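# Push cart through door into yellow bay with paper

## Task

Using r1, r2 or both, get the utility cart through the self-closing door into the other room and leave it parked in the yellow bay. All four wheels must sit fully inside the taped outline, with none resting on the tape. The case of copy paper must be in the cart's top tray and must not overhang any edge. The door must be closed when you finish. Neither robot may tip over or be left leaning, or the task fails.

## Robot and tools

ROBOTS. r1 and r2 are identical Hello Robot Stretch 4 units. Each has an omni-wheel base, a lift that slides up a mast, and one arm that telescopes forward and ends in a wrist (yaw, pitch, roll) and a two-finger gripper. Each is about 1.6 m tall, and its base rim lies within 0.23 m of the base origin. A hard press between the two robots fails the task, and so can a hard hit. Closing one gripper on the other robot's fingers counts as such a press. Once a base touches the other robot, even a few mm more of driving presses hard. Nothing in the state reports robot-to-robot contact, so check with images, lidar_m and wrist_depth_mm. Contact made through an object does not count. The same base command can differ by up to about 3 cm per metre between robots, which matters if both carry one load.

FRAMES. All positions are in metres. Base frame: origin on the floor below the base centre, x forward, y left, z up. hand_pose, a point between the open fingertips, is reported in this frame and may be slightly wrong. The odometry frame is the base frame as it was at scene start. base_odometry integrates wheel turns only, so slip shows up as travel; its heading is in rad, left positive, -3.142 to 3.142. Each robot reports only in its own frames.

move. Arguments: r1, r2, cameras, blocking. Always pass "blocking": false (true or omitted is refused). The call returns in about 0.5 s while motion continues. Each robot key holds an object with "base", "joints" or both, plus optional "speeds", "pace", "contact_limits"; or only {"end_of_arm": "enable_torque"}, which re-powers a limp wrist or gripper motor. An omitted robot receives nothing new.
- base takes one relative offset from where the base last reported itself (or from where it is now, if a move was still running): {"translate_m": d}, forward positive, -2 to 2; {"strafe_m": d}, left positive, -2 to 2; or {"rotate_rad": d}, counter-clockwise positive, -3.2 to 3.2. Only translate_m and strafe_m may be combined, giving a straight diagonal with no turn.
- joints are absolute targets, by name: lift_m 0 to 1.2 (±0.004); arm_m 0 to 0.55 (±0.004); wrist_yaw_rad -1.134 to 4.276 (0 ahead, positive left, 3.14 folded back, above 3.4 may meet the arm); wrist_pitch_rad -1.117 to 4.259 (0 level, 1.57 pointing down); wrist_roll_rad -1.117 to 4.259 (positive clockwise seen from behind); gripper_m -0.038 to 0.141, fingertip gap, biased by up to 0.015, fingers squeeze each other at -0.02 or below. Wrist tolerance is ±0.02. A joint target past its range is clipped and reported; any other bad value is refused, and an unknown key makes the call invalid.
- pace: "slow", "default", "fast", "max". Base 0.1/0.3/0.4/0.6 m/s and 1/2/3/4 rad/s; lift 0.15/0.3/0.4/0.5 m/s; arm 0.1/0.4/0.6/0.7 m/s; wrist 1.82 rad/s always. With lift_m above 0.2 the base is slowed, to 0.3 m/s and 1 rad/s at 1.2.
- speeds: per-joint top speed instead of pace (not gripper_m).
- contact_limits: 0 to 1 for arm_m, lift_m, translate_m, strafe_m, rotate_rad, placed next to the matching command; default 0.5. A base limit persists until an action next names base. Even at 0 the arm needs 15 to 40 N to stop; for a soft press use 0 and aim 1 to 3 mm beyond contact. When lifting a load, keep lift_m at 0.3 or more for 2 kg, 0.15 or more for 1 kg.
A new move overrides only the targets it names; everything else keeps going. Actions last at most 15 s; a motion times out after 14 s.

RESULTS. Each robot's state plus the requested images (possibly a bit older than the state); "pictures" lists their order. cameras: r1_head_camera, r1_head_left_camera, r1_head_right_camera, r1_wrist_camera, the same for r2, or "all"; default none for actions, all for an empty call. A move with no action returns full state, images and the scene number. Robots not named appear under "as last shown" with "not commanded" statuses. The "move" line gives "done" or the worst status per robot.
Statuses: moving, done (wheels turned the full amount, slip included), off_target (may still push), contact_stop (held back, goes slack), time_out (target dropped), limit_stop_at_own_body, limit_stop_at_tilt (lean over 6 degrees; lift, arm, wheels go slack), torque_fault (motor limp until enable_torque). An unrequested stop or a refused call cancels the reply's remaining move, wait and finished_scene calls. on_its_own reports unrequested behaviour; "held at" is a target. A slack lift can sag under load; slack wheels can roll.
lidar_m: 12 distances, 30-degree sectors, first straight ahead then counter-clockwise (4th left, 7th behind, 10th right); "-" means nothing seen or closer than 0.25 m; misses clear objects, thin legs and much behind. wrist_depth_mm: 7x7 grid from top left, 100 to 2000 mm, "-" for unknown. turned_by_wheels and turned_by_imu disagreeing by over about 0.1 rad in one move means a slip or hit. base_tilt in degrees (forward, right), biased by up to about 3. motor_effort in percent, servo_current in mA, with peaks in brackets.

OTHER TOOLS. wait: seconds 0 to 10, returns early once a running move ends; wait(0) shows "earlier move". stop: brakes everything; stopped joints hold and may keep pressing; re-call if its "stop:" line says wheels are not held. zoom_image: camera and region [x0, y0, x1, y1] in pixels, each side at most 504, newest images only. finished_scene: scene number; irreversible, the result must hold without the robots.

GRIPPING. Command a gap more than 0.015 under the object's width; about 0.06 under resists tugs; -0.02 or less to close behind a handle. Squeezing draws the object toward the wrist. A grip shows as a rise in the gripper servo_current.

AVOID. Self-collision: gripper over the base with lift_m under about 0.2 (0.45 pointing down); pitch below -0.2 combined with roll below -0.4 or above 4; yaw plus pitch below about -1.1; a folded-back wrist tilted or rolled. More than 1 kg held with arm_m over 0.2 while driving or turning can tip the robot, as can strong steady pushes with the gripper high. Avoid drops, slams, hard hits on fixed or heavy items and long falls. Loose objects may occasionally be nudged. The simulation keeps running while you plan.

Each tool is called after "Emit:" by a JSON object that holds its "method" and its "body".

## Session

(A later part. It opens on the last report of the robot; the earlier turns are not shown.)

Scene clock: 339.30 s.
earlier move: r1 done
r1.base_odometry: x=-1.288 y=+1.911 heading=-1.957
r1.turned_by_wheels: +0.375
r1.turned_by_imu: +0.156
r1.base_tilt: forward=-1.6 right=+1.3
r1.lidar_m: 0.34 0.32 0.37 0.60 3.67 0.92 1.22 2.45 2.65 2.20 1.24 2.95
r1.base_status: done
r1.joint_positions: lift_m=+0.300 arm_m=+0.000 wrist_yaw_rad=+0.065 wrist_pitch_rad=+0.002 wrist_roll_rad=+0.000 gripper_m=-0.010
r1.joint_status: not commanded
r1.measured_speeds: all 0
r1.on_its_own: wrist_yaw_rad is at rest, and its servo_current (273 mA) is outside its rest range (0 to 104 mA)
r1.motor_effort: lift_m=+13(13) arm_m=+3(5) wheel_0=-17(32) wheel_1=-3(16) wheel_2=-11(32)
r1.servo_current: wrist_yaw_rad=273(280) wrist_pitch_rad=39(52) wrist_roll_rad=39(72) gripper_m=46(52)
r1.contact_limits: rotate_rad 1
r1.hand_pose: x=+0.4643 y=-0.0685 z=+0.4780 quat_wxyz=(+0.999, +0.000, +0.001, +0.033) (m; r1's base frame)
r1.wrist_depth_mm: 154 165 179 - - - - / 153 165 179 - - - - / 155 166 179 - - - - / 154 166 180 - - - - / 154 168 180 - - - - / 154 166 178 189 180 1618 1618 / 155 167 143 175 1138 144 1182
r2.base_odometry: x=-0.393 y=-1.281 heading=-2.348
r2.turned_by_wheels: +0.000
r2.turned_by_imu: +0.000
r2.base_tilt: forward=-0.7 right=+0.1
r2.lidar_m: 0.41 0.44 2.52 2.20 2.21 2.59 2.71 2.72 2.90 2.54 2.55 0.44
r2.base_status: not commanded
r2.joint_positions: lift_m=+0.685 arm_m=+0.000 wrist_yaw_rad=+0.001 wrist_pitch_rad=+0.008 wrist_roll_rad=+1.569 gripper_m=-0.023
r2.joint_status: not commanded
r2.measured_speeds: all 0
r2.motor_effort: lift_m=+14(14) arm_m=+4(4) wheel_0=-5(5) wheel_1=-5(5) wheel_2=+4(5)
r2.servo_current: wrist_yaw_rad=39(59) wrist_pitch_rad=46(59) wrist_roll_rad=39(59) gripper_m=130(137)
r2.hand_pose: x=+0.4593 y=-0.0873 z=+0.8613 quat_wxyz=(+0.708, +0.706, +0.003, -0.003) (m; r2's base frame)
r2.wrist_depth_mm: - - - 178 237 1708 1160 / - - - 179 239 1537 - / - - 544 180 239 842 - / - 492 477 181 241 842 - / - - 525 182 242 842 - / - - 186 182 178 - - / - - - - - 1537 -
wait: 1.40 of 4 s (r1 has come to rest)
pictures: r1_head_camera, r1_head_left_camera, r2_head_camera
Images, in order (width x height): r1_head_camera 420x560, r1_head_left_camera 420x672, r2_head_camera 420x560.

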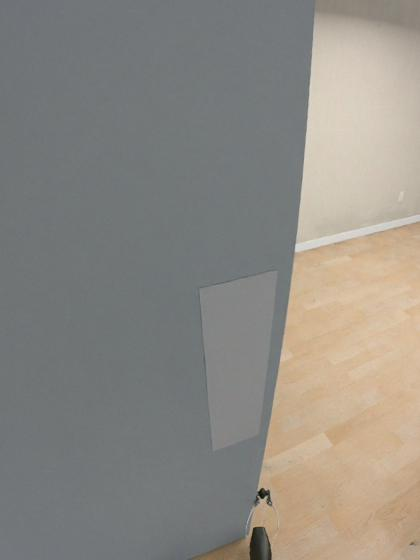

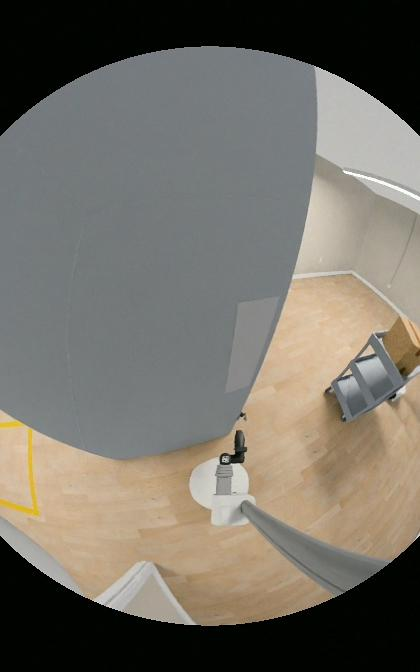

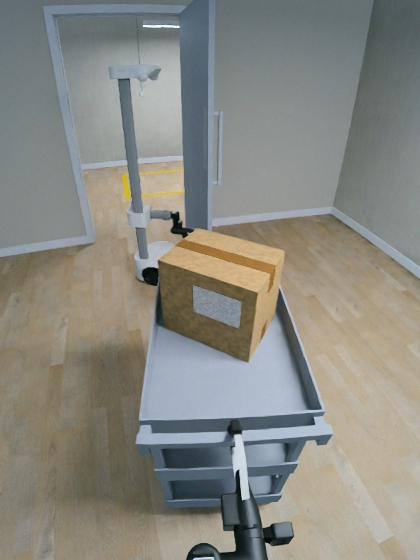

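Emit:
{"method": "move", "body": {"blocking": false, "r2": {"joints":{"gripper_m":0.1}}}}

Emit:
{"method": "wait", "body": {"seconds": 2}}

Emit:
{"method": "move", "body": {"blocking": false, "r2": {"base":{"translate_m":-0.33}}}}

Emit:
{"method": "wait", "body": {"seconds": 3}}

Emit:
{"method": "move", "body": {"blocking": false, "r2": {"base":{"rotate_rad":0.28},"joints":{"lift_m":0.85,"wrist_roll_rad":0}}}}

Emit:
{"method": "wait", "body": {"seconds": 2}}

Emit:
{"method": "move", "body": {"blocking": false, "r2": {"base":{"strafe_m":-1.16}}}}

Emit:
{"method": "wait", "body": {"seconds": 6}}

Emit:
{"method": "wait", "body": {"seconds": 0.2, "cameras": ["r2_head_camera","r2_head_left_camera","r2_wrist_camera","r1_head_left_camera"]}}

Scene clock: 369.47 s.
move: r2 moving
r1.base_odometry: x=-1.288 y=+1.911 heading=-1.957
r1.turned_by_wheels: +0.000
r1.turned_by_imu: +0.000
r1.base_tilt: forward=-1.6 right=+1.3
r1.lidar_m: 0.33 0.33 0.38 0.61 3.67 0.91 1.23 2.44 2.67 2.21 1.22 2.94
r1.base_status: not commanded
r1.joint_positions: lift_m=+0.300 arm_m=+0.000 wrist_yaw_rad=+0.065 wrist_pitch_rad=+0.002 wrist_roll_rad=+0.000 gripper_m=-0.010
r1.joint_status: not commanded
r1.measured_speeds: all 0
r1.motor_effort: lift_m=+13(13) arm_m=+4(4) wheel_0=-18(19) wheel_1=-2(3) wheel_2=-11(11)
r1.servo_current: wrist_yaw_rad=260(273) wrist_pitch_rad=33(46) wrist_roll_rad=39(59) gripper_m=46(46)
r1.contact_limits: rotate_rad 1
r1.hand_pose: x=+0.4643 y=-0.0685 z=+0.4780 quat_wxyz=(+0.999, +0.000, +0.001, +0.033) (m; r1's base frame)
r1.wrist_depth_mm: 153 165 179 - - - - / 153 166 179 - - - - / 155 166 179 - - - - / 154 166 180 - - - - / 154 168 180 - - - - / 154 167 178 189 181 1708 1618 / 156 166 143 176 1138 144 1160
r2.base_odometry: x=-0.393 y=-1.281 heading=-2.348
r2.turned_by_wheels: +0.000
r2.turned_by_imu: +0.001
r2.base_tilt: forward=-0.6 right=+0.0
r2.lidar_m: 0.40 0.43 2.54 2.20 2.21 2.63 2.71 2.70 2.92 2.53 2.53 0.46
r2.base_status: not commanded
r2.joint_positions: lift_m=+0.685 arm_m=+0.000 wrist_yaw_rad=+0.001 wrist_pitch_rad=+0.008 wrist_roll_rad=+1.569 gripper_m=+0.002
r2.joint_status: gripper_m moving
r2.measured_speeds: all 0
r2.motor_effort: lift_m=+14(14) arm_m=+4(4) wheel_0=-4(5) wheel_1=-4(5) wheel_2=+4(5)
r2.servo_current: wrist_yaw_rad=33(52) wrist_pitch_rad=46(59) wrist_roll_rad=39(52) gripper_m=85(98)
r2.hand_pose: x=+0.4593 y=-0.0873 z=+0.8613 quat_wxyz=(+0.708, +0.706, +0.003, -0.003) (m; r2's base frame)
r2.wrist_depth_mm: - - - 183 243 1661 1160 / - - - 183 243 1661 - / - - 564 184 244 842 - / - 1921 477 184 245 866 - / - - 525 186 246 854 - / - - 187 186 179 - - / - - - - 248 1756 -
pictures: none

Scene clock: 370.93 s.
earlier move: r2 done
r1.base_odometry: x=-1.288 y=+1.911 heading=-1.957
r1.turned_by_wheels: +0.000
r1.turned_by_imu: +0.000
r1.base_tilt: forward=-1.6 right=+1.3
r1.lidar_m: 0.35 0.34 0.39 0.59 3.68 0.95 1.22 2.45 2.66 2.22 1.24 2.95
r1.base_status: not commanded
r1.joint_positions: lift_m=+0.300 arm_m=+0.000 wrist_yaw_rad=+0.065 wrist_pitch_rad=+0.002 wrist_roll_rad=+0.000 gripper_m=-0.010
r1.joint_status: not commanded
r1.measured_speeds: all 0
r1.on_its_own: wrist_yaw_rad is at rest, and its servo_current (260 mA) is outside its rest range (0 to 104 mA)
r1.motor_effort: lift_m=+13(13) arm_m=+4(4) wheel_0=-18(19) wheel_1=-2(3) wheel_2=-11(11)
r1.servo_current: wrist_yaw_rad=260(273) wrist_pitch_rad=46(52) wrist_roll_rad=65(65) gripper_m=46(52)
r1.contact_limits: rotate_rad 1
r1.hand_pose: x=+0.4643 y=-0.0685 z=+0.4780 quat_wxyz=(+0.999, +0.000, +0.001, +0.033) (m; r1's base frame)
r1.wrist_depth_mm: 153 165 179 - - - - / 154 166 179 - - - - / 155 166 179 - - - - / 154 166 179 - - - - / 154 168 180 - - - - / 154 166 177 189 180 1708 1576 / 155 166 143 176 1138 144 1160
r2.base_odometry: x=-0.393 y=-1.281 heading=-2.348
r2.turned_by_wheels: +0.000
r2.turned_by_imu: +0.000
r2.base_tilt: forward=-0.7 right=+0.1
r2.lidar_m: 0.42 0.43 2.53 2.20 2.22 2.62 2.70 2.72 2.91 2.55 2.54 0.45
r2.base_status: not commanded
r2.joint_positions: lift_m=+0.685 arm_m=+0.000 wrist_yaw_rad=+0.001 wrist_pitch_rad=+0.008 wrist_roll_rad=+1.569 gripper_m=+0.100
r2.joint_status: all done
r2.measured_speeds: all 0
r2.motor_effort: lift_m=+14(14) arm_m=+4(4) wheel_0=-4(5) wheel_1=-4(5) wheel_2=+5(5)
r2.servo_current: wrist_yaw_rad=52(59) wrist_pitch_rad=52(59) wrist_roll_rad=39(59) gripper_m=52(117)
r2.hand_pose: x=+0.4593 y=-0.0873 z=+0.8613 quat_wxyz=(+0.708, +0.706, +0.003, -0.003) (m; r2's base frame)
r2.wrist_depth_mm: - - - 184 245 1661 1182 / - - - 185 244 1708 - / - - 569 186 245 842 - / - 1921 484 186 245 854 - / - - 512 187 246 842 - / - - 195 187 194 - - / - - - - - 1808 -
wait: 1.47 of 2 s (r2 has come to rest)
pictures: none

Scene clock: 371.43 s.
move: r2 moving
r1.base_odometry: x=-1.288 y=+1.911 heading=-1.957
r1.turned_by_wheels: +0.000
r1.turned_by_imu: +0.000
r1.base_tilt: forward=-1.6 right=+1.3
r1.lidar_m: 0.34 0.32 0.38 0.62 3.68 0.95 1.22 2.43 2.65 1.82 1.24 2.94
r1.base_status: not commanded
r1.joint_positions: lift_m=+0.300 arm_m=+0.000 wrist_yaw_rad=+0.065 wrist_pitch_rad=+0.002 wrist_roll_rad=+0.000 gripper_m=-0.010
r1.joint_status: not commanded
r1.measured_speeds: all 0
r1.motor_effort: lift_m=+13(13) arm_m=+4(4) wheel_0=-18(19) wheel_1=-3(3) wheel_2=-11(11)
r1.servo_current: wrist_yaw_rad=247(280) wrist_pitch_rad=52(52) wrist_roll_rad=46(59) gripper_m=46(46)
r1.contact_limits: rotate_rad 1
r1.hand_pose: x=+0.4643 y=-0.0685 z=+0.4780 quat_wxyz=(+0.999, +0.000, +0.001, +0.033) (m; r1's base frame)
r1.wrist_depth_mm: 153 165 179 - - - - / 154 166 179 - - - - / 155 166 179 - - - - / 154 166 180 - - - - / 154 168 180 - - - - / 154 166 178 189 181 1618 1618 / 156 166 143 176 1160 144 1160
r2.base_odometry: x=-0.371 y=-1.259 heading=-2.348
r2.turned_by_wheels: +0.000
r2.turned_by_imu: +0.000
r2.base_tilt: forward=-0.7 right=+0.1
r2.lidar_m: 0.43 0.45 2.53 2.18 2.17 2.58 2.67 2.68 2.92 2.54 2.56 0.46
r2.base_status: translate_m moving
r2.joint_positions: lift_m=+0.685 arm_m=+0.000 wrist_yaw_rad=+0.001 wrist_pitch_rad=+0.008 wrist_roll_rad=+1.569 gripper_m=+0.100
r2.joint_status: not commanded
r2.measured_speeds: translate_m=-0.121 strafe_m=+0.000 rotate_rad=-0.003 lift_m=+0.000 arm_m=+0.000 wrist_yaw_rad=+0.000 wrist_pitch_rad=+0.000 wrist_roll_rad=+0.000
r2.motor_effort: lift_m=+14(14) arm_m=+4(4) wheel_0=-7(11) wheel_1=-7(9) wheel_2=+12(13)
r2.servo_current: wrist_yaw_rad=39(52) wrist_pitch_rad=52(52) wrist_roll_rad=46(59) gripper_m=52(59)
r2.hand_pose: x=+0.4593 y=-0.0873 z=+0.8613 quat_wxyz=(+0.708, +0.706, +0.003, -0.003) (m; r2's base frame)
r2.wrist_depth_mm: - - - 210 270 1576 1182 / - - - 210 270 1708 - / - - 603 211 271 - - / - - 504 211 272 891 - / - - 544 212 273 878 - / - - 195 213 194 - - / - - - - 273 1863 -
pictures: none

Scene clock: 373.53 s.
earlier move: r2 done
r1.base_odometry: x=-1.288 y=+1.911 heading=-1.957
r1.turned_by_wheels: +0.000
r1.turned_by_imu: +0.000
r1.base_tilt: forward=-1.6 right=+1.3
r1.lidar_m: 0.34 0.33 0.37 0.62 3.69 0.93 1.26 2.44 2.67 1.81 1.23 2.96
r1.base_status: not commanded
r1.joint_positions: lift_m=+0.300 arm_m=+0.000 wrist_yaw_rad=+0.065 wrist_pitch_rad=+0.002 wrist_roll_rad=+0.000 gripper_m=-0.010
r1.joint_status: not commanded
r1.measured_speeds: all 0
r1.on_its_own: wrist_yaw_rad is at rest, and its servo_current (247 mA) is outside its rest range (0 to 104 mA)
r1.motor_effort: lift_m=+13(13) arm_m=+4(4) wheel_0=-18(19) wheel_1=-3(3) wheel_2=-11(11)
r1.servo_current: wrist_yaw_rad=247(293) wrist_pitch_rad=46(52) wrist_roll_rad=52(59) gripper_m=39(59)
r1.contact_limits: rotate_rad 1
r1.hand_pose: x=+0.4643 y=-0.0685 z=+0.4780 quat_wxyz=(+0.999, +0.000, +0.001, +0.033) (m; r1's base frame)
r1.wrist_depth_mm: 153 165 179 - - - - / 153 165 179 - - - - / 155 166 180 - - - - / 154 166 180 - - - - / 154 168 180 - - - - / 154 167 178 189 181 1661 1618 / 155 166 143 175 1138 144 1160
r2.base_odometry: x=-0.162 y=-1.046 heading=-2.348
r2.turned_by_wheels: +0.000
r2.turned_by_imu: +0.000
r2.base_tilt: forward=-0.7 right=+0.1
r2.lidar_m: 0.73 3.43 2.44 2.13 2.09 2.51 2.37 2.36 2.82 2.62 2.61 0.78
r2.base_status: done
r2.joint_positions: lift_m=+0.685 arm_m=+0.000 wrist_yaw_rad=+0.001 wrist_pitch_rad=+0.008 wrist_roll_rad=+1.569 gripper_m=+0.100
r2.joint_status: not commanded
r2.measured_speeds: all 0
r2.motor_effort: lift_m=+14(14) arm_m=+4(4) wheel_0=-2(11) wheel_1=-2(10) wheel_2=+2(14)
r2.servo_current: wrist_yaw_rad=46(65) wrist_pitch_rad=52(59) wrist_roll_rad=46(59) gripper_m=52(59)
r2.hand_pose: x=+0.4593 y=-0.0873 z=+0.8613 quat_wxyz=(+0.708, +0.706, +0.003, -0.003) (m; r2's base frame)
r2.wrist_depth_mm: - - - - - 1661 1182 / - - - 569 - 1537 1118 / - - - 569 - 569 574 / - - 831 574 - 574 574 / - - 866 580 - 574 580 / - - 193 574 193 580 574 / - - - - - 1708 1138
wait: 2.10 of 3 s (r2 has come to rest)
pictures: none

Scene clock: 374.03 s.
move: r2 moving
r1.base_odometry: x=-1.288 y=+1.911 heading=-1.957
r1.turned_by_wheels: +0.000
r1.turned_by_imu: +0.000
r1.base_tilt: forward=-1.6 right=+1.3
r1.lidar_m: 0.35 0.33 0.36 0.60 3.68 0.94 1.24 2.43 2.66 2.51 1.22 2.96
r1.base_status: not commanded
r1.joint_positions: lift_m=+0.300 arm_m=+0.000 wrist_yaw_rad=+0.065 wrist_pitch_rad=+0.002 wrist_roll_rad=+0.000 gripper_m=-0.010
r1.joint_status: not commanded
r1.measured_speeds: all 0
r1.motor_effort: lift_m=+13(13) arm_m=+4(4) wheel_0=-18(19) wheel_1=-3(3) wheel_2=-11(11)
r1.servo_current: wrist_yaw_rad=273(273) wrist_pitch_rad=46(46) wrist_roll_rad=39(52) gripper_m=39(46)
r1.contact_limits: rotate_rad 1
r1.hand_pose: x=+0.4643 y=-0.0685 z=+0.4780 quat_wxyz=(+0.999, +0.000, +0.001, +0.033) (m; r1's base frame)
r1.wrist_depth_mm: 153 165 179 - - - - / 153 166 179 - - - - / 155 166 179 - - - - / 154 166 179 - - - - / 154 167 180 - - - - / 154 166 178 189 180 1661 1576 / 156 167 142 176 1160 144 1160
r2.base_odometry: x=-0.162 y=-1.046 heading=-2.128
r2.turned_by_wheels: +0.219
r2.turned_by_imu: +0.213
r2.base_tilt: forward=-0.7 right=+0.1
r2.lidar_m: 0.73 3.10 2.22 2.09 2.18 2.51 2.38 2.49 2.73 2.61 2.72 0.73
r2.base_status: rotate_rad moving
r2.joint_positions: lift_m=+0.723 arm_m=+0.000 wrist_yaw_rad=+0.001 wrist_pitch_rad=+0.008 wrist_roll_rad=+0.981 gripper_m=+0.100
r2.joint_status: lift_m moving; wrist_roll_rad moving
r2.measured_speeds: translate_m=-0.001 strafe_m=-0.001 rotate_rad=+0.523 lift_m=+0.146 arm_m=+0.000 wrist_yaw_rad=+0.000 wrist_pitch_rad=+0.000 wrist_roll_rad=-1.820
r2.motor_effort: lift_m=+23(23) arm_m=+4(4) wheel_0=-5(8) wheel_1=-4(10) wheel_2=-5(11)
r2.servo_current: wrist_yaw_rad=52(59) wrist_pitch_rad=46(59) wrist_roll_rad=111(111) gripper_m=52(59)
r2.hand_pose: x=+0.4593 y=-0.0873 z=+0.8986 quat_wxyz=(+0.882, +0.471, +0.004, -0.002) (m; r2's base frame)
r2.wrist_depth_mm: - - - - - 488 - / - - - 768 741 - 1756 / - - - 842 530 1060 - / - - - - 554 1118 - / - - - - 580 - 544 / - - 193 - 195 574 564 / - - - - 1808 1281 -
pictures: none

Scene clock: 375.30 s.
earlier move: r2 done
r1.base_odometry: x=-1.288 y=+1.911 heading=-1.957
r1.turned_by_wheels: +0.000
r1.turned_by_imu: +0.000
r1.base_tilt: forward=-1.6 right=+1.3
r1.lidar_m: 0.34 0.33 0.37 0.63 3.67 0.93 1.26 2.42 2.66 2.51 1.24 2.98
r1.base_status: not commanded
r1.joint_positions: lift_m=+0.300 arm_m=+0.000 wrist_yaw_rad=+0.065 wrist_pitch_rad=+0.002 wrist_roll_rad=+0.000 gripper_m=-0.010
r1.joint_status: not commanded
r1.measured_speeds: all 0
r1.on_its_own: wrist_yaw_rad is at rest, and its servo_current (267 mA) is outside its rest range (0 to 104 mA)
r1.motor_effort: lift_m=+13(13) arm_m=+4(4) wheel_0=-18(19) wheel_1=-3(3) wheel_2=-11(11)
r1.servo_current: wrist_yaw_rad=267(280) wrist_pitch_rad=46(52) wrist_roll_rad=46(65) gripper_m=46(46)
r1.contact_limits: rotate_rad 1
r1.hand_pose: x=+0.4643 y=-0.0685 z=+0.4780 quat_wxyz=(+0.999, +0.000, +0.001, +0.033) (m; r1's base frame)
r1.wrist_depth_mm: 153 166 179 - - - - / 153 165 179 - - - - / 155 166 180 - - - - / 154 166 179 - - - - / 154 168 181 - - - - / 154 166 178 189 181 1618 1618 / 156 166 143 175 1138 144 1182
r2.base_odometry: x=-0.162 y=-1.046 heading=-2.069
r2.turned_by_wheels: +0.060
r2.turned_by_imu: +0.058
r2.base_tilt: forward=-0.6 right=+0.1
r2.lidar_m: 0.73 2.89 2.19 2.07 2.24 2.48 2.39 2.53 2.71 2.61 2.75 0.72
r2.base_status: done
r2.joint_positions: lift_m=+0.850 arm_m=+0.000 wrist_yaw_rad=+0.001 wrist_pitch_rad=+0.008 wrist_roll_rad=+0.002 gripper_m=+0.100
r2.joint_status: all done
r2.measured_speeds: all 0
r2.motor_effort: lift_m=+21(25) arm_m=+4(4) wheel_0=-2(8) wheel_1=-5(10) wheel_2=-4(11)
r2.servo_current: wrist_yaw_rad=52(65) wrist_pitch_rad=52(59) wrist_roll_rad=39(111) gripper_m=46(59)
r2.hand_pose: x=+0.4593 y=-0.0873 z=+1.0257 quat_wxyz=(+1.000, +0.001, +0.004, +0.000) (m; r2's base frame)
r2.wrist_depth_mm: - - - - - - - / - - - - - - - / - - - - - - - / - - - - 891 750 - / - - - - 878 732 - / - - 195 - 194 723 - / - - - - 488 477 473
wait: 1.27 of 2 s (r2 has come to rest)
pictures: none

Scene clock: 375.80 s.
move: r2 moving
r1.base_odometry: x=-1.288 y=+1.911 heading=-1.957
r1.turned_by_wheels: +0.000
r1.turned_by_imu: +0.000
r1.base_tilt: forward=-1.6 right=+1.3
r1.lidar_m: 0.33 0.34 0.37 0.62 3.68 0.93 1.24 2.44 2.68 1.82 1.25 3.01
r1.base_status: not commanded
r1.joint_positions: lift_m=+0.300 arm_m=+0.000 wrist_yaw_rad=+0.065 wrist_pitch_rad=+0.002 wrist_roll_rad=+0.000 gripper_m=-0.010
r1.joint_status: not commanded
r1.measured_speeds: all 0
r1.motor_effort: lift_m=+13(13) arm_m=+4(4) wheel_0=-18(18) wheel_1=-3(3) wheel_2=-11(11)
r1.servo_current: wrist_yaw_rad=267(267) wrist_pitch_rad=39(46) wrist_roll_rad=39(72) gripper_m=39(52)
r1.contact_limits: rotate_rad 1
r1.hand_pose: x=+0.4643 y=-0.0685 z=+0.4780 quat_wxyz=(+0.999, +0.000, +0.001, +0.033) (m; r1's base frame)
r1.wrist_depth_mm: 153 165 179 - - - - / 153 166 179 - - - - / 155 166 180 - - - - / 154 166 180 - - - - / 154 168 180 - - - - / 154 166 178 189 181 1661 1618 / 156 166 143 176 1138 144 1182
r2.base_odometry: x=-0.194 y=-1.029 heading=-2.069
r2.turned_by_wheels: +0.000
r2.turned_by_imu: +0.000
r2.base_tilt: forward=-0.7 right=+0.1
r2.lidar_m: 0.71 2.96 2.23 2.14 2.27 2.46 2.39 2.51 2.68 2.56 2.73 0.70
r2.base_status: strafe_m moving
r2.joint_positions: lift_m=+0.850 arm_m=+0.000 wrist_yaw_rad=+0.001 wrist_pitch_rad=+0.008 wrist_roll_rad=+0.002 gripper_m=+0.100
r2.joint_status: not commanded
r2.measured_speeds: translate_m=+0.000 strafe_m=-0.139 rotate_rad=-0.002 lift_m=+0.000 arm_m=+0.000 wrist_yaw_rad=+0.000 wrist_pitch_rad=+0.000 wrist_roll_rad=+0.000
r2.motor_effort: lift_m=+21(21) arm_m=+4(4) wheel_0=+8(10) wheel_1=-9(12) wheel_2=-1(4)
r2.servo_current: wrist_yaw_rad=52(52) wrist_pitch_rad=52(52) wrist_roll_rad=52(59) gripper_m=52(59)
r2.hand_pose: x=+0.4593 y=-0.0873 z=+1.0257 quat_wxyz=(+1.000, +0.001, +0.004, +0.000) (m; r2's base frame)
r2.wrist_depth_mm: - - - - - - - / - - - - - - - / - - - - - - - / - - - - 866 768 - / - - - - 842 741 - / - - 195 891 193 715 634 / - - - - 484 477 430
pictures: none

Scene clock: 380.50 s.
earlier move: r2 done
r1.base_odometry: x=-1.288 y=+1.911 heading=-1.957
r1.turned_by_wheels: +0.000
r1.turned_by_imu: +0.000
r1.base_tilt: forward=-1.6 right=+1.3
r1.lidar_m: 0.34 0.34 0.38 0.61 3.69 0.95 1.25 2.44 2.64 1.84 1.22 2.40
r1.base_status: not commanded
r1.joint_positions: lift_m=+0.300 arm_m=+0.000 wrist_yaw_rad=+0.065 wrist_pitch_rad=+0.002 wrist_roll_rad=+0.000 gripper_m=-0.010
r1.joint_status: not commanded
r1.measured_speeds: all 0
r1.on_its_own: wrist_yaw_rad is at rest, and its servo_current (254 mA) is outside its rest range (0 to 104 mA)
r1.motor_effort: lift_m=+13(13) arm_m=+4(4) wheel_0=-18(19) wheel_1=-3(3) wheel_2=-11(11)
r1.servo_current: wrist_yaw_rad=254(280) wrist_pitch_rad=39(52) wrist_roll_rad=59(78) gripper_m=46(52)
r1.contact_limits: rotate_rad 1
r1.hand_pose: x=+0.4643 y=-0.0685 z=+0.4780 quat_wxyz=(+0.999, +0.000, +0.001, +0.033) (m; r1's base frame)
r1.wrist_depth_mm: 153 165 179 - - - - / 153 166 179 - - - - / 156 166 179 - - - - / 154 167 180 - - - - / 154 168 180 - - - - / 154 166 178 189 181 1618 1576 / 156 166 143 176 1138 145 1182
r2.base_odometry: x=-1.181 y=-0.492 heading=-2.069
r2.turned_by_wheels: +0.000
r2.turned_by_imu: -0.001
r2.base_tilt: forward=-0.7 right=+0.1
r2.lidar_m: 2.39 0.92 0.90 3.24 3.32 2.51 2.44 2.02 1.52 1.46 1.54 2.18
r2.base_status: done
r2.joint_positions: lift_m=+0.850 arm_m=+0.000 wrist_yaw_rad=+0.001 wrist_pitch_rad=+0.008 wrist_roll_rad=+0.002 gripper_m=+0.100
r2.joint_status: not commanded
r2.measured_speeds: all 0
r2.motor_effort: lift_m=+21(21) arm_m=+4(4) wheel_0=+2(13) wheel_1=-2(12) wheel_2=+0(4)
r2.servo_current: wrist_yaw_rad=46(59) wrist_pitch_rad=52(59) wrist_roll_rad=39(65) gripper_m=39(59)
r2.hand_pose: x=+0.4593 y=-0.0873 z=+1.0258 quat_wxyz=(+1.000, +0.001, +0.004, +0.000) (m; r2's base frame)
r2.wrist_depth_mm: - - - - - - - / - - - - - - - / - - - - - - - / - - - - - - - / 866 - - - - - - / - - 195 - 195 - - / 1182 - - - - - -
wait: 4.70 of 6 s (r2 has come to rest)
pictures: none

Scene clock: 380.70 s.
r1.base_odometry: x=-1.288 y=+1.911 heading=-1.957
r1.turned_by_wheels: +0.000
r1.turned_by_imu: +0.000
r1.base_tilt: forward=-1.6 right=+1.3
r1.lidar_m: 0.33 0.32 0.37 0.59 3.68 0.93 1.26 2.46 2.66 4.00 1.22 2.41
r1.base_status: not commanded
r1.joint_positions: lift_m=+0.300 arm_m=+0.000 wrist_yaw_rad=+0.065 wrist_pitch_rad=+0.002 wrist_roll_rad=+0.000 gripper_m=-0.010
r1.joint_status: not commanded
r1.measured_speeds: all 0
r1.on_its_own: wrist_yaw_rad is at rest, and its servo_current (260 mA) is outside its rest range (0 to 104 mA)
r1.motor_effort: lift_m=+13(13) arm_m=+4(4) wheel_0=-18(19) wheel_1=-2(3) wheel_2=-11(11)
r1.servo_current: wrist_yaw_rad=260(280) wrist_pitch_rad=46(52) wrist_roll_rad=59(78) gripper_m=46(52)
r1.contact_limits: rotate_rad 1
r1.hand_pose: x=+0.4643 y=-0.0685 z=+0.4780 quat_wxyz=(+0.999, +0.000, +0.001, +0.033) (m; r1's base frame)
r1.wrist_depth_mm: 153 165 179 - - - - / 153 166 180 - - - - / 155 166 180 - - - - / 154 166 180 - - - - / 154 168 180 - - - - / 154 166 177 189 181 1661 1618 / 156 166 143 175 1138 144 1160
r2.base_odometry: x=-1.181 y=-0.492 heading=-2.069
r2.turned_by_wheels: +0.000
r2.turned_by_imu: +0.000
r2.base_tilt: forward=-0.7 right=+0.1
r2.lidar_m: 2.39 0.91 0.92 3.26 3.34 2.52 2.43 2.03 1.53 1.46 1.57 2.20
r2.base_status: done
r2.joint_positions: lift_m=+0.850 arm_m=+0.000 wrist_yaw_rad=+0.001 wrist_pitch_rad=+0.008 wrist_roll_rad=+0.002 gripper_m=+0.100
r2.joint_status: not commanded
r2.measured_speeds: all 0
r2.motor_effort: lift_m=+20(21) arm_m=+4(4) wheel_0=+2(13) wheel_1=-2(12) wheel_2=+0(4)
r2.servo_current: wrist_yaw_rad=33(59) wrist_pitch_rad=52(59) wrist_roll_rad=52(65) gripper_m=52(59)
r2.hand_pose: x=+0.4593 y=-0.0873 z=+1.0258 quat_wxyz=(+1.000, +0.001, +0.004, +0.000) (m; r2's base frame)
r2.wrist_depth_mm: - - - - - - - / - - - - - - - / - - - - - - - / - - - - - - - / 878 - - - - - - / - - 195 - 195 - - / 1182 - - - - - -
wait: 0.20 s; no rest
pictures: r1_head_left_camera, r2_head_camera, r2_head_left_camera, r2_wrist_camera
Images, in order (width x height): r1_head_left_camera 420x672, r2_head_camera 420x560, r2_head_left_camera 420x672, r2_wrist_camera 616x392.

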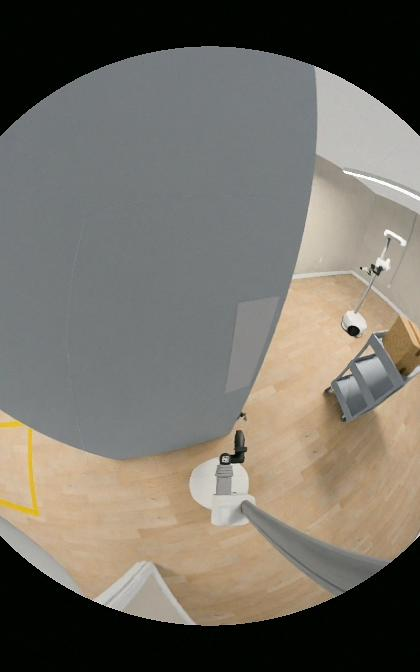

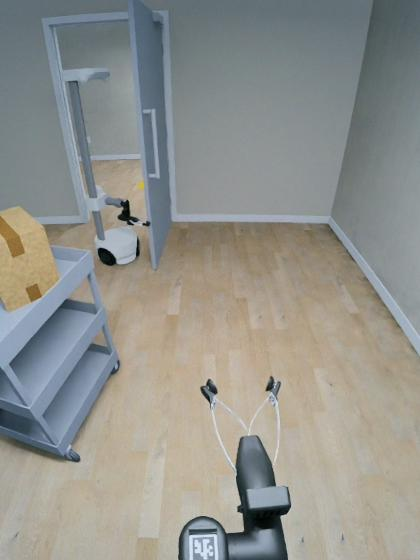

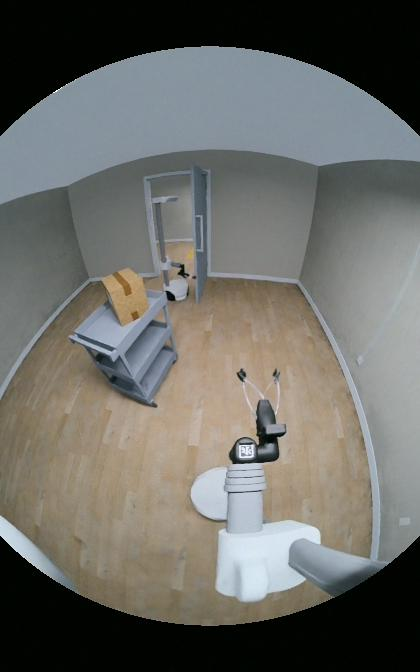

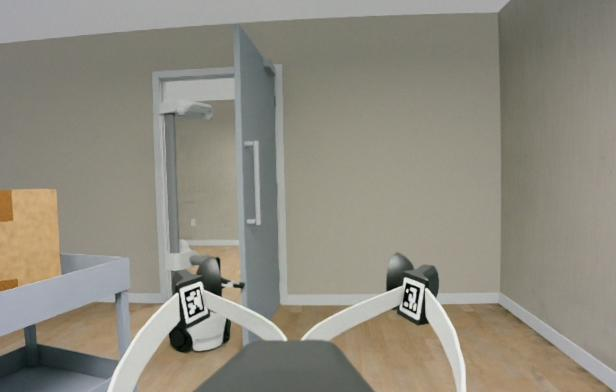

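Emit:
{"method": "move", "body": {"blocking": false, "r2": {"base":{"translate_m":1.7,"strafe_m":0.06}}}}

Emit:
{"method": "wait", "body": {"seconds": 8}}

Emit:
{"method": "move", "body": {"blocking": false, "r2": {"base":{"rotate_rad":0.4}}}}

Emit:
{"method": "wait", "body": {"seconds": 3}}

Emit:
{"method": "wait", "body": {"seconds": 0.2, "cameras": ["r2_head_camera","r2_head_left_camera","r2_wrist_camera"]}}

Scene clock: 415.07 s.
move: r2 moving
r1.base_odometry: x=-1.288 y=+1.911 heading=-1.957
r1.turned_by_wheels: +0.000
r1.turned_by_imu: +0.000
r1.base_tilt: forward=-1.6 right=+1.3
r1.lidar_m: 0.35 0.34 0.39 0.60 3.69 0.95 1.26 2.44 2.66 1.82 1.22 2.40
r1.base_status: not commanded
r1.joint_positions: lift_m=+0.300 arm_m=+0.000 wrist_yaw_rad=+0.065 wrist_pitch_rad=+0.002 wrist_roll_rad=+0.000 gripper_m=-0.010
r1.joint_status: not commanded
r1.measured_speeds: all 0
r1.motor_effort: lift_m=+13(13) arm_m=+4(4) wheel_0=-18(18) wheel_1=-3(3) wheel_2=-11(11)
r1.servo_current: wrist_yaw_rad=254(280) wrist_pitch_rad=39(52) wrist_roll_rad=46(59) gripper_m=46(46)
r1.contact_limits: rotate_rad 1
r1.hand_pose: x=+0.4643 y=-0.0685 z=+0.4780 quat_wxyz=(+0.999, +0.000, +0.001, +0.033) (m; r1's base frame)
r1.wrist_depth_mm: 153 165 180 - - - - / 153 165 179 - - - - / 156 165 180 - - - - / 154 166 180 - - - - / 154 167 180 - - - - / 154 166 178 189 180 1708 1618 / 156 166 143 175 1182 144 1160
r2.base_odometry: x=-1.195 y=-0.520 heading=-2.068
r2.turned_by_wheels: +0.000
r2.turned_by_imu: +0.001
r2.base_tilt: forward=-0.6 right=+0.1
r2.lidar_m: 2.35 0.88 0.87 3.26 3.39 2.57 2.45 2.03 1.52 1.46 1.55 2.16
r2.base_status: translate_m moving; strafe_m moving
r2.joint_positions: lift_m=+0.850 arm_m=+0.000 wrist_yaw_rad=+0.001 wrist_pitch_rad=+0.008 wrist_roll_rad=+0.002 gripper_m=+0.100
r2.joint_status: not commanded
r2.measured_speeds: translate_m=+0.120 strafe_m=+0.003 rotate_rad=+0.002 lift_m=+0.000 arm_m=+0.000 wrist_yaw_rad=+0.000 wrist_pitch_rad=+0.000 wrist_roll_rad=+0.000
r2.motor_effort: lift_m=+20(20) arm_m=+4(4) wheel_0=+8(10) wheel_1=+7(9) wheel_2=-13(13)
r2.servo_current: wrist_yaw_rad=52(52) wrist_pitch_rad=52(52) wrist_roll_rad=46(59) gripper_m=52(52)
r2.hand_pose: x=+0.4593 y=-0.0873 z=+1.0258 quat_wxyz=(+1.000, +0.001, +0.004, +0.000) (m; r2's base frame)
r2.wrist_depth_mm: - - - - - - - / - - - - - - - / - - - - - - - / - - - - - - - / 854 - - - - - - / - - 195 - 195 - - / - - - - - - -
pictures: none

Scene clock: 421.73 s.
earlier move: r2 done
r1.base_odometry: x=-1.288 y=+1.911 heading=-1.957
r1.turned_by_wheels: +0.000
r1.turned_by_imu: +0.000
r1.base_tilt: forward=-1.6 right=+1.3
r1.lidar_m: 0.33 0.34 0.39 0.63 3.69 0.94 1.25 2.44 2.67 4.00 1.25 0.94
r1.base_status: not commanded
r1.joint_positions: lift_m=+0.300 arm_m=+0.000 wrist_yaw_rad=+0.065 wrist_pitch_rad=+0.002 wrist_roll_rad=+0.000 gripper_m=-0.010
r1.joint_status: not commanded
r1.measured_speeds: all 0
r1.on_its_own: wrist_yaw_rad is at rest, and its servo_current (260 mA) is outside its rest range (0 to 104 mA)
r1.motor_effort: lift_m=+13(13) arm_m=+4(4) wheel_0=-18(19) wheel_1=-3(3) wheel_2=-11(11)
r1.servo_current: wrist_yaw_rad=260(286) wrist_pitch_rad=39(52) wrist_roll_rad=46(72) gripper_m=46(52)
r1.contact_limits: rotate_rad 1
r1.hand_pose: x=+0.4643 y=-0.0685 z=+0.4780 quat_wxyz=(+0.999, +0.000, +0.001, +0.033) (m; r1's base frame)
r1.wrist_depth_mm: 153 165 179 - - - - / 153 165 179 - - - - / 155 166 180 - - - - / 154 166 179 - - - - / 154 168 180 - - - - / 153 166 178 189 181 1661 1576 / 155 166 143 176 1078 144 707
r2.base_odometry: x=-1.940 y=-2.014 heading=-2.068
r2.turned_by_wheels: +0.000
r2.turned_by_imu: +0.002
r2.base_tilt: forward=-0.6 right=+0.1
r2.lidar_m: 0.78 0.73 1.11 3.14 0.60 0.60 - 2.19 1.66 1.59 1.66 1.72
r2.base_status: done
r2.joint_positions: lift_m=+0.850 arm_m=+0.000 wrist_yaw_rad=+0.001 wrist_pitch_rad=+0.008 wrist_roll_rad=+0.002 gripper_m=+0.100
r2.joint_status: not commanded
r2.measured_speeds: all 0
r2.motor_effort: lift_m=+20(21) arm_m=+4(4) wheel_0=+3(11) wheel_1=+2(10) wheel_2=-1(14)
r2.servo_current: wrist_yaw_rad=59(65) wrist_pitch_rad=46(59) wrist_roll_rad=46(65) gripper_m=52(59)
r2.hand_pose: x=+0.4593 y=-0.0873 z=+1.0258 quat_wxyz=(+1.000, +0.001, +0.004, +0.000) (m; r2's base frame)
r2.wrist_depth_mm: - - - - - - - / - 512 - - - - - / - - - - - - - / - 517 - - - - - / - 530 - - - - - / - 525 189 - 185 - - / - 525 - - - - -
wait: 6.67 of 8 s (r2 has come to rest)
pictures: none

Scene clock: 422.23 s.
move: r2 moving
r1.base_odometry: x=-1.288 y=+1.911 heading=-1.957
r1.turned_by_wheels: +0.000
r1.turned_by_imu: +0.000
r1.base_tilt: forward=-1.6 right=+1.3
r1.lidar_m: 0.33 0.34 0.37 0.58 3.69 0.95 1.23 2.45 2.64 1.83 1.23 0.75
r1.base_status: not commanded
r1.joint_positions: lift_m=+0.300 arm_m=+0.000 wrist_yaw_rad=+0.065 wrist_pitch_rad=+0.002 wrist_roll_rad=+0.000 gripper_m=-0.010
r1.joint_status: not commanded
r1.measured_speeds: all 0
r1.motor_effort: lift_m=+13(13) arm_m=+4(4) wheel_0=-18(18) wheel_1=-2(3) wheel_2=-11(11)
r1.servo_current: wrist_yaw_rad=254(273) wrist_pitch_rad=39(46) wrist_roll_rad=46(65) gripper_m=46(52)
r1.contact_limits: rotate_rad 1
r1.hand_pose: x=+0.4643 y=-0.0685 z=+0.4780 quat_wxyz=(+0.999, +0.000, +0.001, +0.033) (m; r1's base frame)
r1.wrist_depth_mm: 153 165 179 - - - - / 153 166 179 - - - - / 156 166 180 - - - - / 154 166 180 - - - - / 154 168 180 - - - - / 154 166 178 189 181 1618 1576 / 155 167 143 176 1060 144 699
r2.base_odometry: x=-1.940 y=-2.014 heading=-1.823
r2.turned_by_wheels: +0.246
r2.turned_by_imu: +0.239
r2.base_tilt: forward=-0.7 right=+0.1
r2.lidar_m: 0.73 0.77 3.16 0.71 0.57 1.09 3.17 1.84 1.60 1.61 1.87 1.68
r2.base_status: rotate_rad moving
r2.joint_positions: lift_m=+0.850 arm_m=+0.000 wrist_yaw_rad=+0.001 wrist_pitch_rad=+0.008 wrist_roll_rad=+0.002 gripper_m=+0.100
r2.joint_status: not commanded
r2.measured_speeds: translate_m=+0.001 strafe_m=-0.001 rotate_rad=+0.840 lift_m=+0.000 arm_m=+0.000 wrist_yaw_rad=+0.000 wrist_pitch_rad=+0.000 wrist_roll_rad=+0.000
r2.motor_effort: lift_m=+20(20) arm_m=+4(4) wheel_0=-4(9) wheel_1=-5(10) wheel_2=-8(12)
r2.servo_current: wrist_yaw_rad=52(59) wrist_pitch_rad=52(59) wrist_roll_rad=46(59) gripper_m=52(52)
r2.hand_pose: x=+0.4593 y=-0.0873 z=+1.0258 quat_wxyz=(+1.000, +0.001, +0.004, +0.000) (m; r2's base frame)
r2.wrist_depth_mm: - 991 539 - - - - / - 1708 539 - - - - / 831 - 539 - - - - / 820 - 544 - - - - / 831 - 544 - - - - / 854 - 190 - 186 - - / 854 - - - - - -
pictures: none

Scene clock: 422.93 s.
earlier move: r2 done
r1.base_odometry: x=-1.288 y=+1.911 heading=-1.957
r1.turned_by_wheels: +0.000
r1.turned_by_imu: +0.000
r1.base_tilt: forward=-1.6 right=+1.3
r1.lidar_m: 0.33 0.34 0.38 0.61 3.68 0.93 1.24 2.44 2.66 3.99 1.21 0.71
r1.base_status: not commanded
r1.joint_positions: lift_m=+0.300 arm_m=+0.000 wrist_yaw_rad=+0.065 wrist_pitch_rad=+0.002 wrist_roll_rad=+0.000 gripper_m=-0.010
r1.joint_status: not commanded
r1.measured_speeds: all 0
r1.on_its_own: wrist_yaw_rad is at rest, and its servo_current (260 mA) is outside its rest range (0 to 104 mA)
r1.motor_effort: lift_m=+13(13) arm_m=+4(4) wheel_0=-18(18) wheel_1=-3(3) wheel_2=-11(11)
r1.servo_current: wrist_yaw_rad=260(273) wrist_pitch_rad=46(46) wrist_roll_rad=39(65) gripper_m=39(52)
r1.contact_limits: rotate_rad 1
r1.hand_pose: x=+0.4643 y=-0.0685 z=+0.4780 quat_wxyz=(+0.999, +0.000, +0.001, +0.033) (m; r1's base frame)
r1.wrist_depth_mm: 153 165 179 - - - - / 154 166 179 - - - - / 155 165 180 - - - - / 154 166 180 - - - - / 154 168 180 - - - - / 154 166 178 189 181 1618 1576 / 156 166 143 176 1078 144 699
r2.base_odometry: x=-1.940 y=-2.014 heading=-1.669
r2.turned_by_wheels: +0.153
r2.turned_by_imu: +0.150
r2.base_tilt: forward=-0.7 right=+0.1
r2.lidar_m: 0.70 0.93 3.14 0.64 0.57 4.12 2.52 1.70 1.59 1.62 1.80 1.61
r2.base_status: done
r2.joint_positions: lift_m=+0.850 arm_m=+0.000 wrist_yaw_rad=+0.001 wrist_pitch_rad=+0.008 wrist_roll_rad=+0.002 gripper_m=+0.100
r2.joint_status: not commanded
r2.measured_speeds: all 0
r2.motor_effort: lift_m=+20(21) arm_m=+4(4) wheel_0=-4(9) wheel_1=-3(10) wheel_2=-4(12)
r2.servo_current: wrist_yaw_rad=59(59) wrist_pitch_rad=52(59) wrist_roll_rad=39(59) gripper_m=52(59)
r2.hand_pose: x=+0.4593 y=-0.0873 z=+1.0258 quat_wxyz=(+1.000, +0.001, +0.004, +0.000) (m; r2's base frame)
r2.wrist_depth_mm: - - - 525 - - - / - - - 525 - - - / - - - - - - - / - - 1863 - - - - / - - 530 - - - - / - - 190 162 185 - - / - - - - - - -
wait: 0.70 of 3 s (r2 has come to rest)
pictures: none

Scene clock: 423.13 s.
r1.base_odometry: x=-1.288 y=+1.911 heading=-1.957
r1.turned_by_wheels: +0.000
r1.turned_by_imu: +0.000
r1.base_tilt: forward=-1.6 right=+1.3
r1.lidar_m: 0.34 0.34 0.38 0.60 3.68 0.93 1.21 2.44 2.63 1.81 1.25 0.72
r1.base_status: not commanded
r1.joint_positions: lift_m=+0.300 arm_m=+0.000 wrist_yaw_rad=+0.065 wrist_pitch_rad=+0.002 wrist_roll_rad=+0.000 gripper_m=-0.010
r1.joint_status: not commanded
r1.measured_speeds: all 0
r1.on_its_own: wrist_yaw_rad is at rest, and its servo_current (273 mA) is outside its rest range (0 to 104 mA)
r1.motor_effort: lift_m=+13(13) arm_m=+4(4) wheel_0=-17(18) wheel_1=-3(3) wheel_2=-11(11)
r1.servo_current: wrist_yaw_rad=273(273) wrist_pitch_rad=46(46) wrist_roll_rad=39(65) gripper_m=39(52)
r1.contact_limits: rotate_rad 1
r1.hand_pose: x=+0.4643 y=-0.0685 z=+0.4780 quat_wxyz=(+0.999, +0.000, +0.001, +0.033) (m; r1's base frame)
r1.wrist_depth_mm: 153 165 179 - - - - / 153 165 180 - - - - / 155 166 180 - - - - / 153 167 180 - - - - / 154 167 180 - - - - / 154 166 178 189 180 1618 1618 / 155 166 143 176 1078 144 707
r2.base_odometry: x=-1.940 y=-2.014 heading=-1.669
r2.turned_by_wheels: +0.000
r2.turned_by_imu: +0.000
r2.base_tilt: forward=-0.7 right=+0.1
r2.lidar_m: 0.73 0.96 3.14 0.61 0.59 4.12 2.51 1.70 1.58 1.62 1.82 1.63
r2.base_status: done
r2.joint_positions: lift_m=+0.850 arm_m=+0.000 wrist_yaw_rad=+0.001 wrist_pitch_rad=+0.008 wrist_roll_rad=+0.002 gripper_m=+0.100
r2.joint_status: not commanded
r2.measured_speeds: all 0
r2.motor_effort: lift_m=+20(21) arm_m=+4(4) wheel_0=-4(9) wheel_1=-3(10) wheel_2=-4(12)
r2.servo_current: wrist_yaw_rad=46(59) wrist_pitch_rad=52(59) wrist_roll_rad=39(59) gripper_m=46(59)
r2.hand_pose: x=+0.4593 y=-0.0873 z=+1.0258 quat_wxyz=(+1.000, +0.001, +0.004, +0.000) (m; r2's base frame)
r2.wrist_depth_mm: - - - 521 - - - / - - - 530 - - - / - - - - - - - / - - 1921 - - - - / - - 521 - - - - / - - 190 162 185 - - / - - - - - - -
wait: 0.20 s; no rest
pictures: r2_head_camera, r2_head_left_camera, r2_wrist_camera
Images, in order (width x height): r2_head_camera 420x560, r2_head_left_camera 420x672, r2_wrist_camera 616x392.

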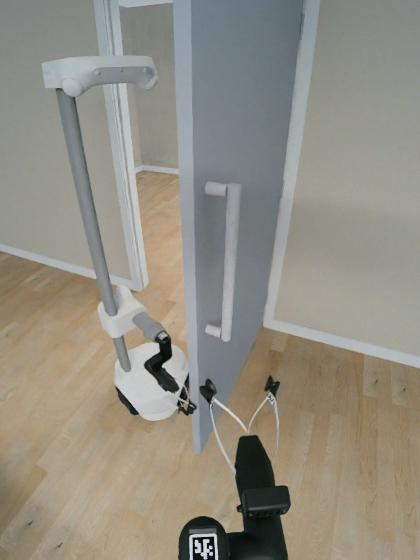

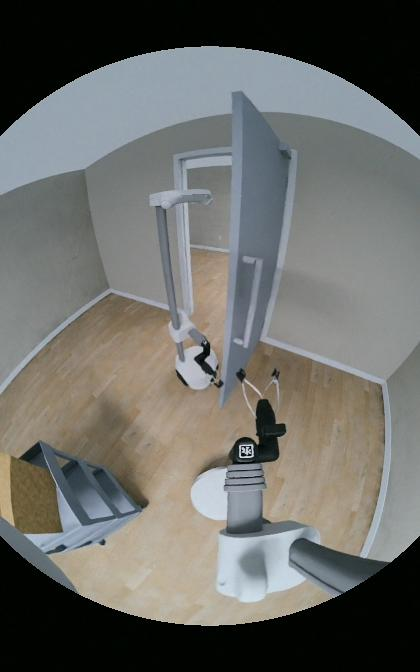

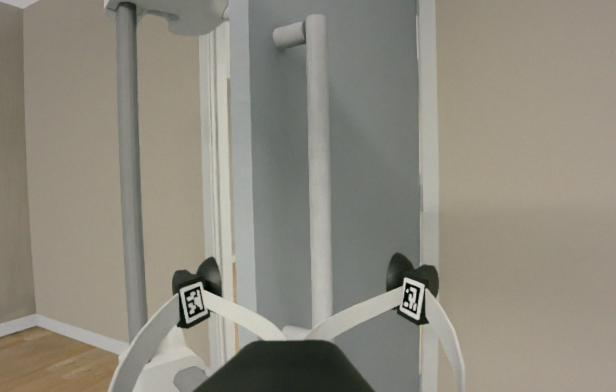

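Emit:
{"method": "move", "body": {"blocking": false, "r2": {"base":{"translate_m":0.31,"strafe_m":-0.025},"joints":{"gripper_m":0.07,"lift_m":0.9},"pace":"slow","contact_limits":{"translate_m":0.2}}}}

Emit:
{"method": "wait", "body": {"seconds": 6, "cameras": ["r2_head_camera","r2_head_left_camera","r2_wrist_camera"]}}

Scene clock: 431.00 s.
move: r2 moving
r1.base_odometry: x=-1.288 y=+1.911 heading=-1.957
r1.turned_by_wheels: +0.000
r1.turned_by_imu: +0.000
r1.base_tilt: forward=-1.6 right=+1.3
r1.lidar_m: 0.32 0.32 0.39 0.63 3.67 0.96 1.26 2.44 2.67 3.96 1.24 0.71
r1.base_status: not commanded
r1.joint_positions: lift_m=+0.300 arm_m=+0.000 wrist_yaw_rad=+0.065 wrist_pitch_rad=+0.002 wrist_roll_rad=+0.000 gripper_m=-0.010
r1.joint_status: not commanded
r1.measured_speeds: all 0
r1.motor_effort: lift_m=+13(13) arm_m=+4(4) wheel_0=-18(18) wheel_1=-2(3) wheel_2=-11(11)
r1.servo_current: wrist_yaw_rad=247(280) wrist_pitch_rad=46(52) wrist_roll_rad=52(72) gripper_m=39(46)
r1.contact_limits: rotate_rad 1
r1.hand_pose: x=+0.4643 y=-0.0685 z=+0.4780 quat_wxyz=(+0.999, +0.000, +0.001, +0.033) (m; r1's base frame)
r1.wrist_depth_mm: 153 165 179 - - - - / 153 166 179 - - - - / 155 165 180 - - - - / 154 166 180 - - - - / 154 168 180 - - - - / 154 166 178 189 180 1661 1618 / 155 166 143 176 1098 144 707
r2.base_odometry: x=-1.942 y=-2.026 heading=-1.669
r2.turned_by_wheels: +0.000
r2.turned_by_imu: +0.001
r2.base_tilt: forward=-0.7 right=+0.1
r2.lidar_m: 0.70 0.92 3.15 0.64 0.57 4.13 2.54 1.70 1.58 1.65 1.77 1.63
r2.base_status: translate_m moving; strafe_m moving
r2.joint_positions: lift_m=+0.875 arm_m=+0.000 wrist_yaw_rad=+0.001 wrist_pitch_rad=+0.008 wrist_roll_rad=+0.002 gripper_m=+0.091
r2.joint_status: lift_m moving; gripper_m moving
r2.measured_speeds: translate_m=+0.048 strafe_m=-0.004 rotate_rad=+0.000 lift_m=+0.097 arm_m=+0.000 wrist_yaw_rad=+0.000 wrist_pitch_rad=+0.000 wrist_roll_rad=+0.000
r2.motor_effort: lift_m=+20(24) arm_m=+4(4) wheel_0=+6(8) wheel_1=+4(6) wheel_2=-10(11)
r2.servo_current: wrist_yaw_rad=46(65) wrist_pitch_rad=59(59) wrist_roll_rad=46(59) gripper_m=65(78)
r2.contact_limits: translate_m 0.2
r2.hand_pose: x=+0.4593 y=-0.0873 z=+1.0510 quat_wxyz=(+1.000, +0.001, +0.004, +0.000) (m; r2's base frame)
r2.wrist_depth_mm: - - - 525 - - - / - - - 517 - - - / - - - 521 - - - / - - - - - - - / - - 508 - 221 - - / - - 190 162 189 - - / - - - - - - -
pictures: none

Scene clock: 434.90 s.
earlier move: r2 done
r1.base_odometry: x=-1.288 y=+1.911 heading=-1.957
r1.turned_by_wheels: +0.000
r1.turned_by_imu: +0.000
r1.base_tilt: forward=-1.6 right=+1.3
r1.lidar_m: 0.32 0.33 0.38 0.61 3.68 0.93 1.25 2.42 2.66 3.98 1.25 0.66
r1.base_status: not commanded
r1.joint_positions: lift_m=+0.300 arm_m=+0.000 wrist_yaw_rad=+0.065 wrist_pitch_rad=+0.002 wrist_roll_rad=+0.000 gripper_m=-0.010
r1.joint_status: not commanded
r1.measured_speeds: all 0
r1.on_its_own: wrist_yaw_rad is at rest, and its servo_current (267 mA) is outside its rest range (0 to 104 mA)
r1.motor_effort: lift_m=+13(13) arm_m=+4(4) wheel_0=-18(18) wheel_1=-3(3) wheel_2=-11(11)
r1.servo_current: wrist_yaw_rad=267(280) wrist_pitch_rad=39(52) wrist_roll_rad=46(72) gripper_m=46(52)
r1.contact_limits: rotate_rad 1
r1.hand_pose: x=+0.4643 y=-0.0685 z=+0.4780 quat_wxyz=(+0.999, +0.000, +0.001, +0.033) (m; r1's base frame)
r1.wrist_depth_mm: 153 165 179 - - - - / 153 165 179 - - - - / 155 166 180 - - - - / 154 166 180 - - - - / 154 168 180 - - - - / 154 166 178 189 181 1661 1576 / 156 166 143 176 676 144 1138
r2.base_odometry: x=-1.995 y=-2.320 heading=-1.669
r2.turned_by_wheels: +0.000
r2.turned_by_imu: +0.001
r2.base_tilt: forward=-0.7 right=+0.0
r2.lidar_m: 0.39 0.54 3.03 3.11 0.76 0.99 2.70 1.82 1.68 1.74 1.50 1.06
r2.base_status: done
r2.joint_positions: lift_m=+0.900 arm_m=+0.000 wrist_yaw_rad=+0.001 wrist_pitch_rad=+0.008 wrist_roll_rad=+0.002 gripper_m=+0.070
r2.joint_status: all done
r2.measured_speeds: all 0
r2.motor_effort: lift_m=+21(24) arm_m=+4(4) wheel_0=+6(11) wheel_1=+3(7) wheel_2=-5(11)
r2.servo_current: wrist_yaw_rad=39(65) wrist_pitch_rad=46(59) wrist_roll_rad=52(59) gripper_m=59(91)
r2.contact_limits: translate_m 0.2
r2.hand_pose: x=+0.4593 y=-0.0873 z=+1.0757 quat_wxyz=(+1.000, +0.001, +0.004, +0.000) (m; r2's base frame)
r2.wrist_depth_mm: 569 220 274 221 - - - / 574 220 274 222 - - - / 580 220 274 224 - - - / 591 221 277 225 - - - / 609 220 265 226 - - - / - 220 192 228 189 - - / - 213 276 - - - -
wait: 3.90 of 6 s (r2 has come to rest)
pictures: r2_head_camera, r2_head_left_camera, r2_wrist_camera
Images, in order (width x height): r2_head_camera 420x560, r2_head_left_camera 420x672, r2_wrist_camera 616x392.

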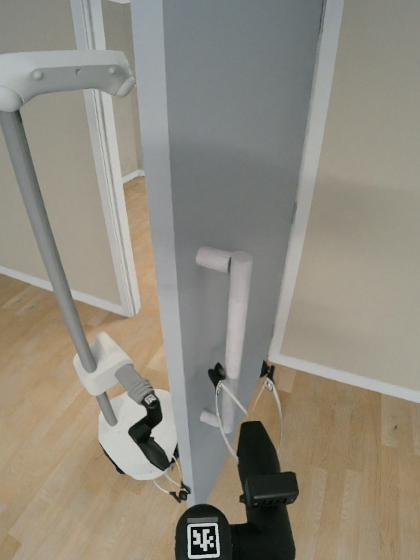

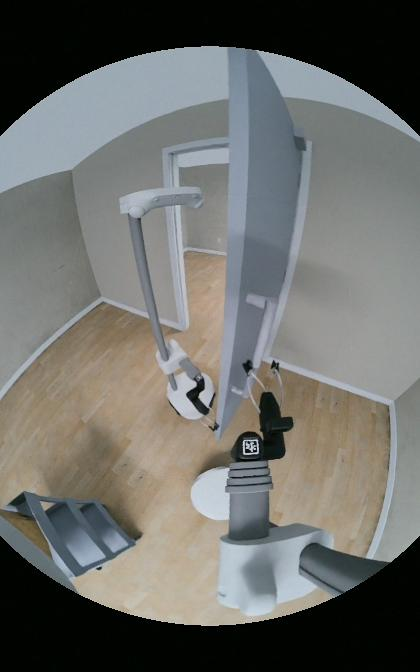

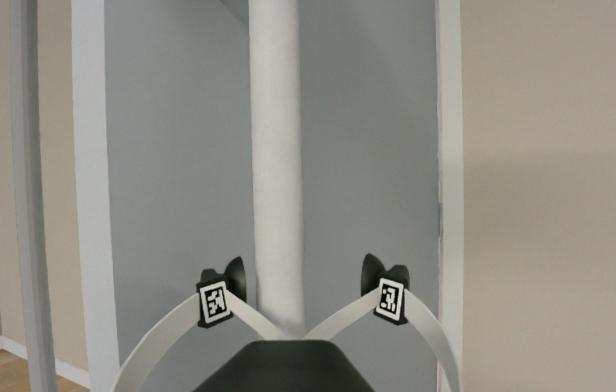

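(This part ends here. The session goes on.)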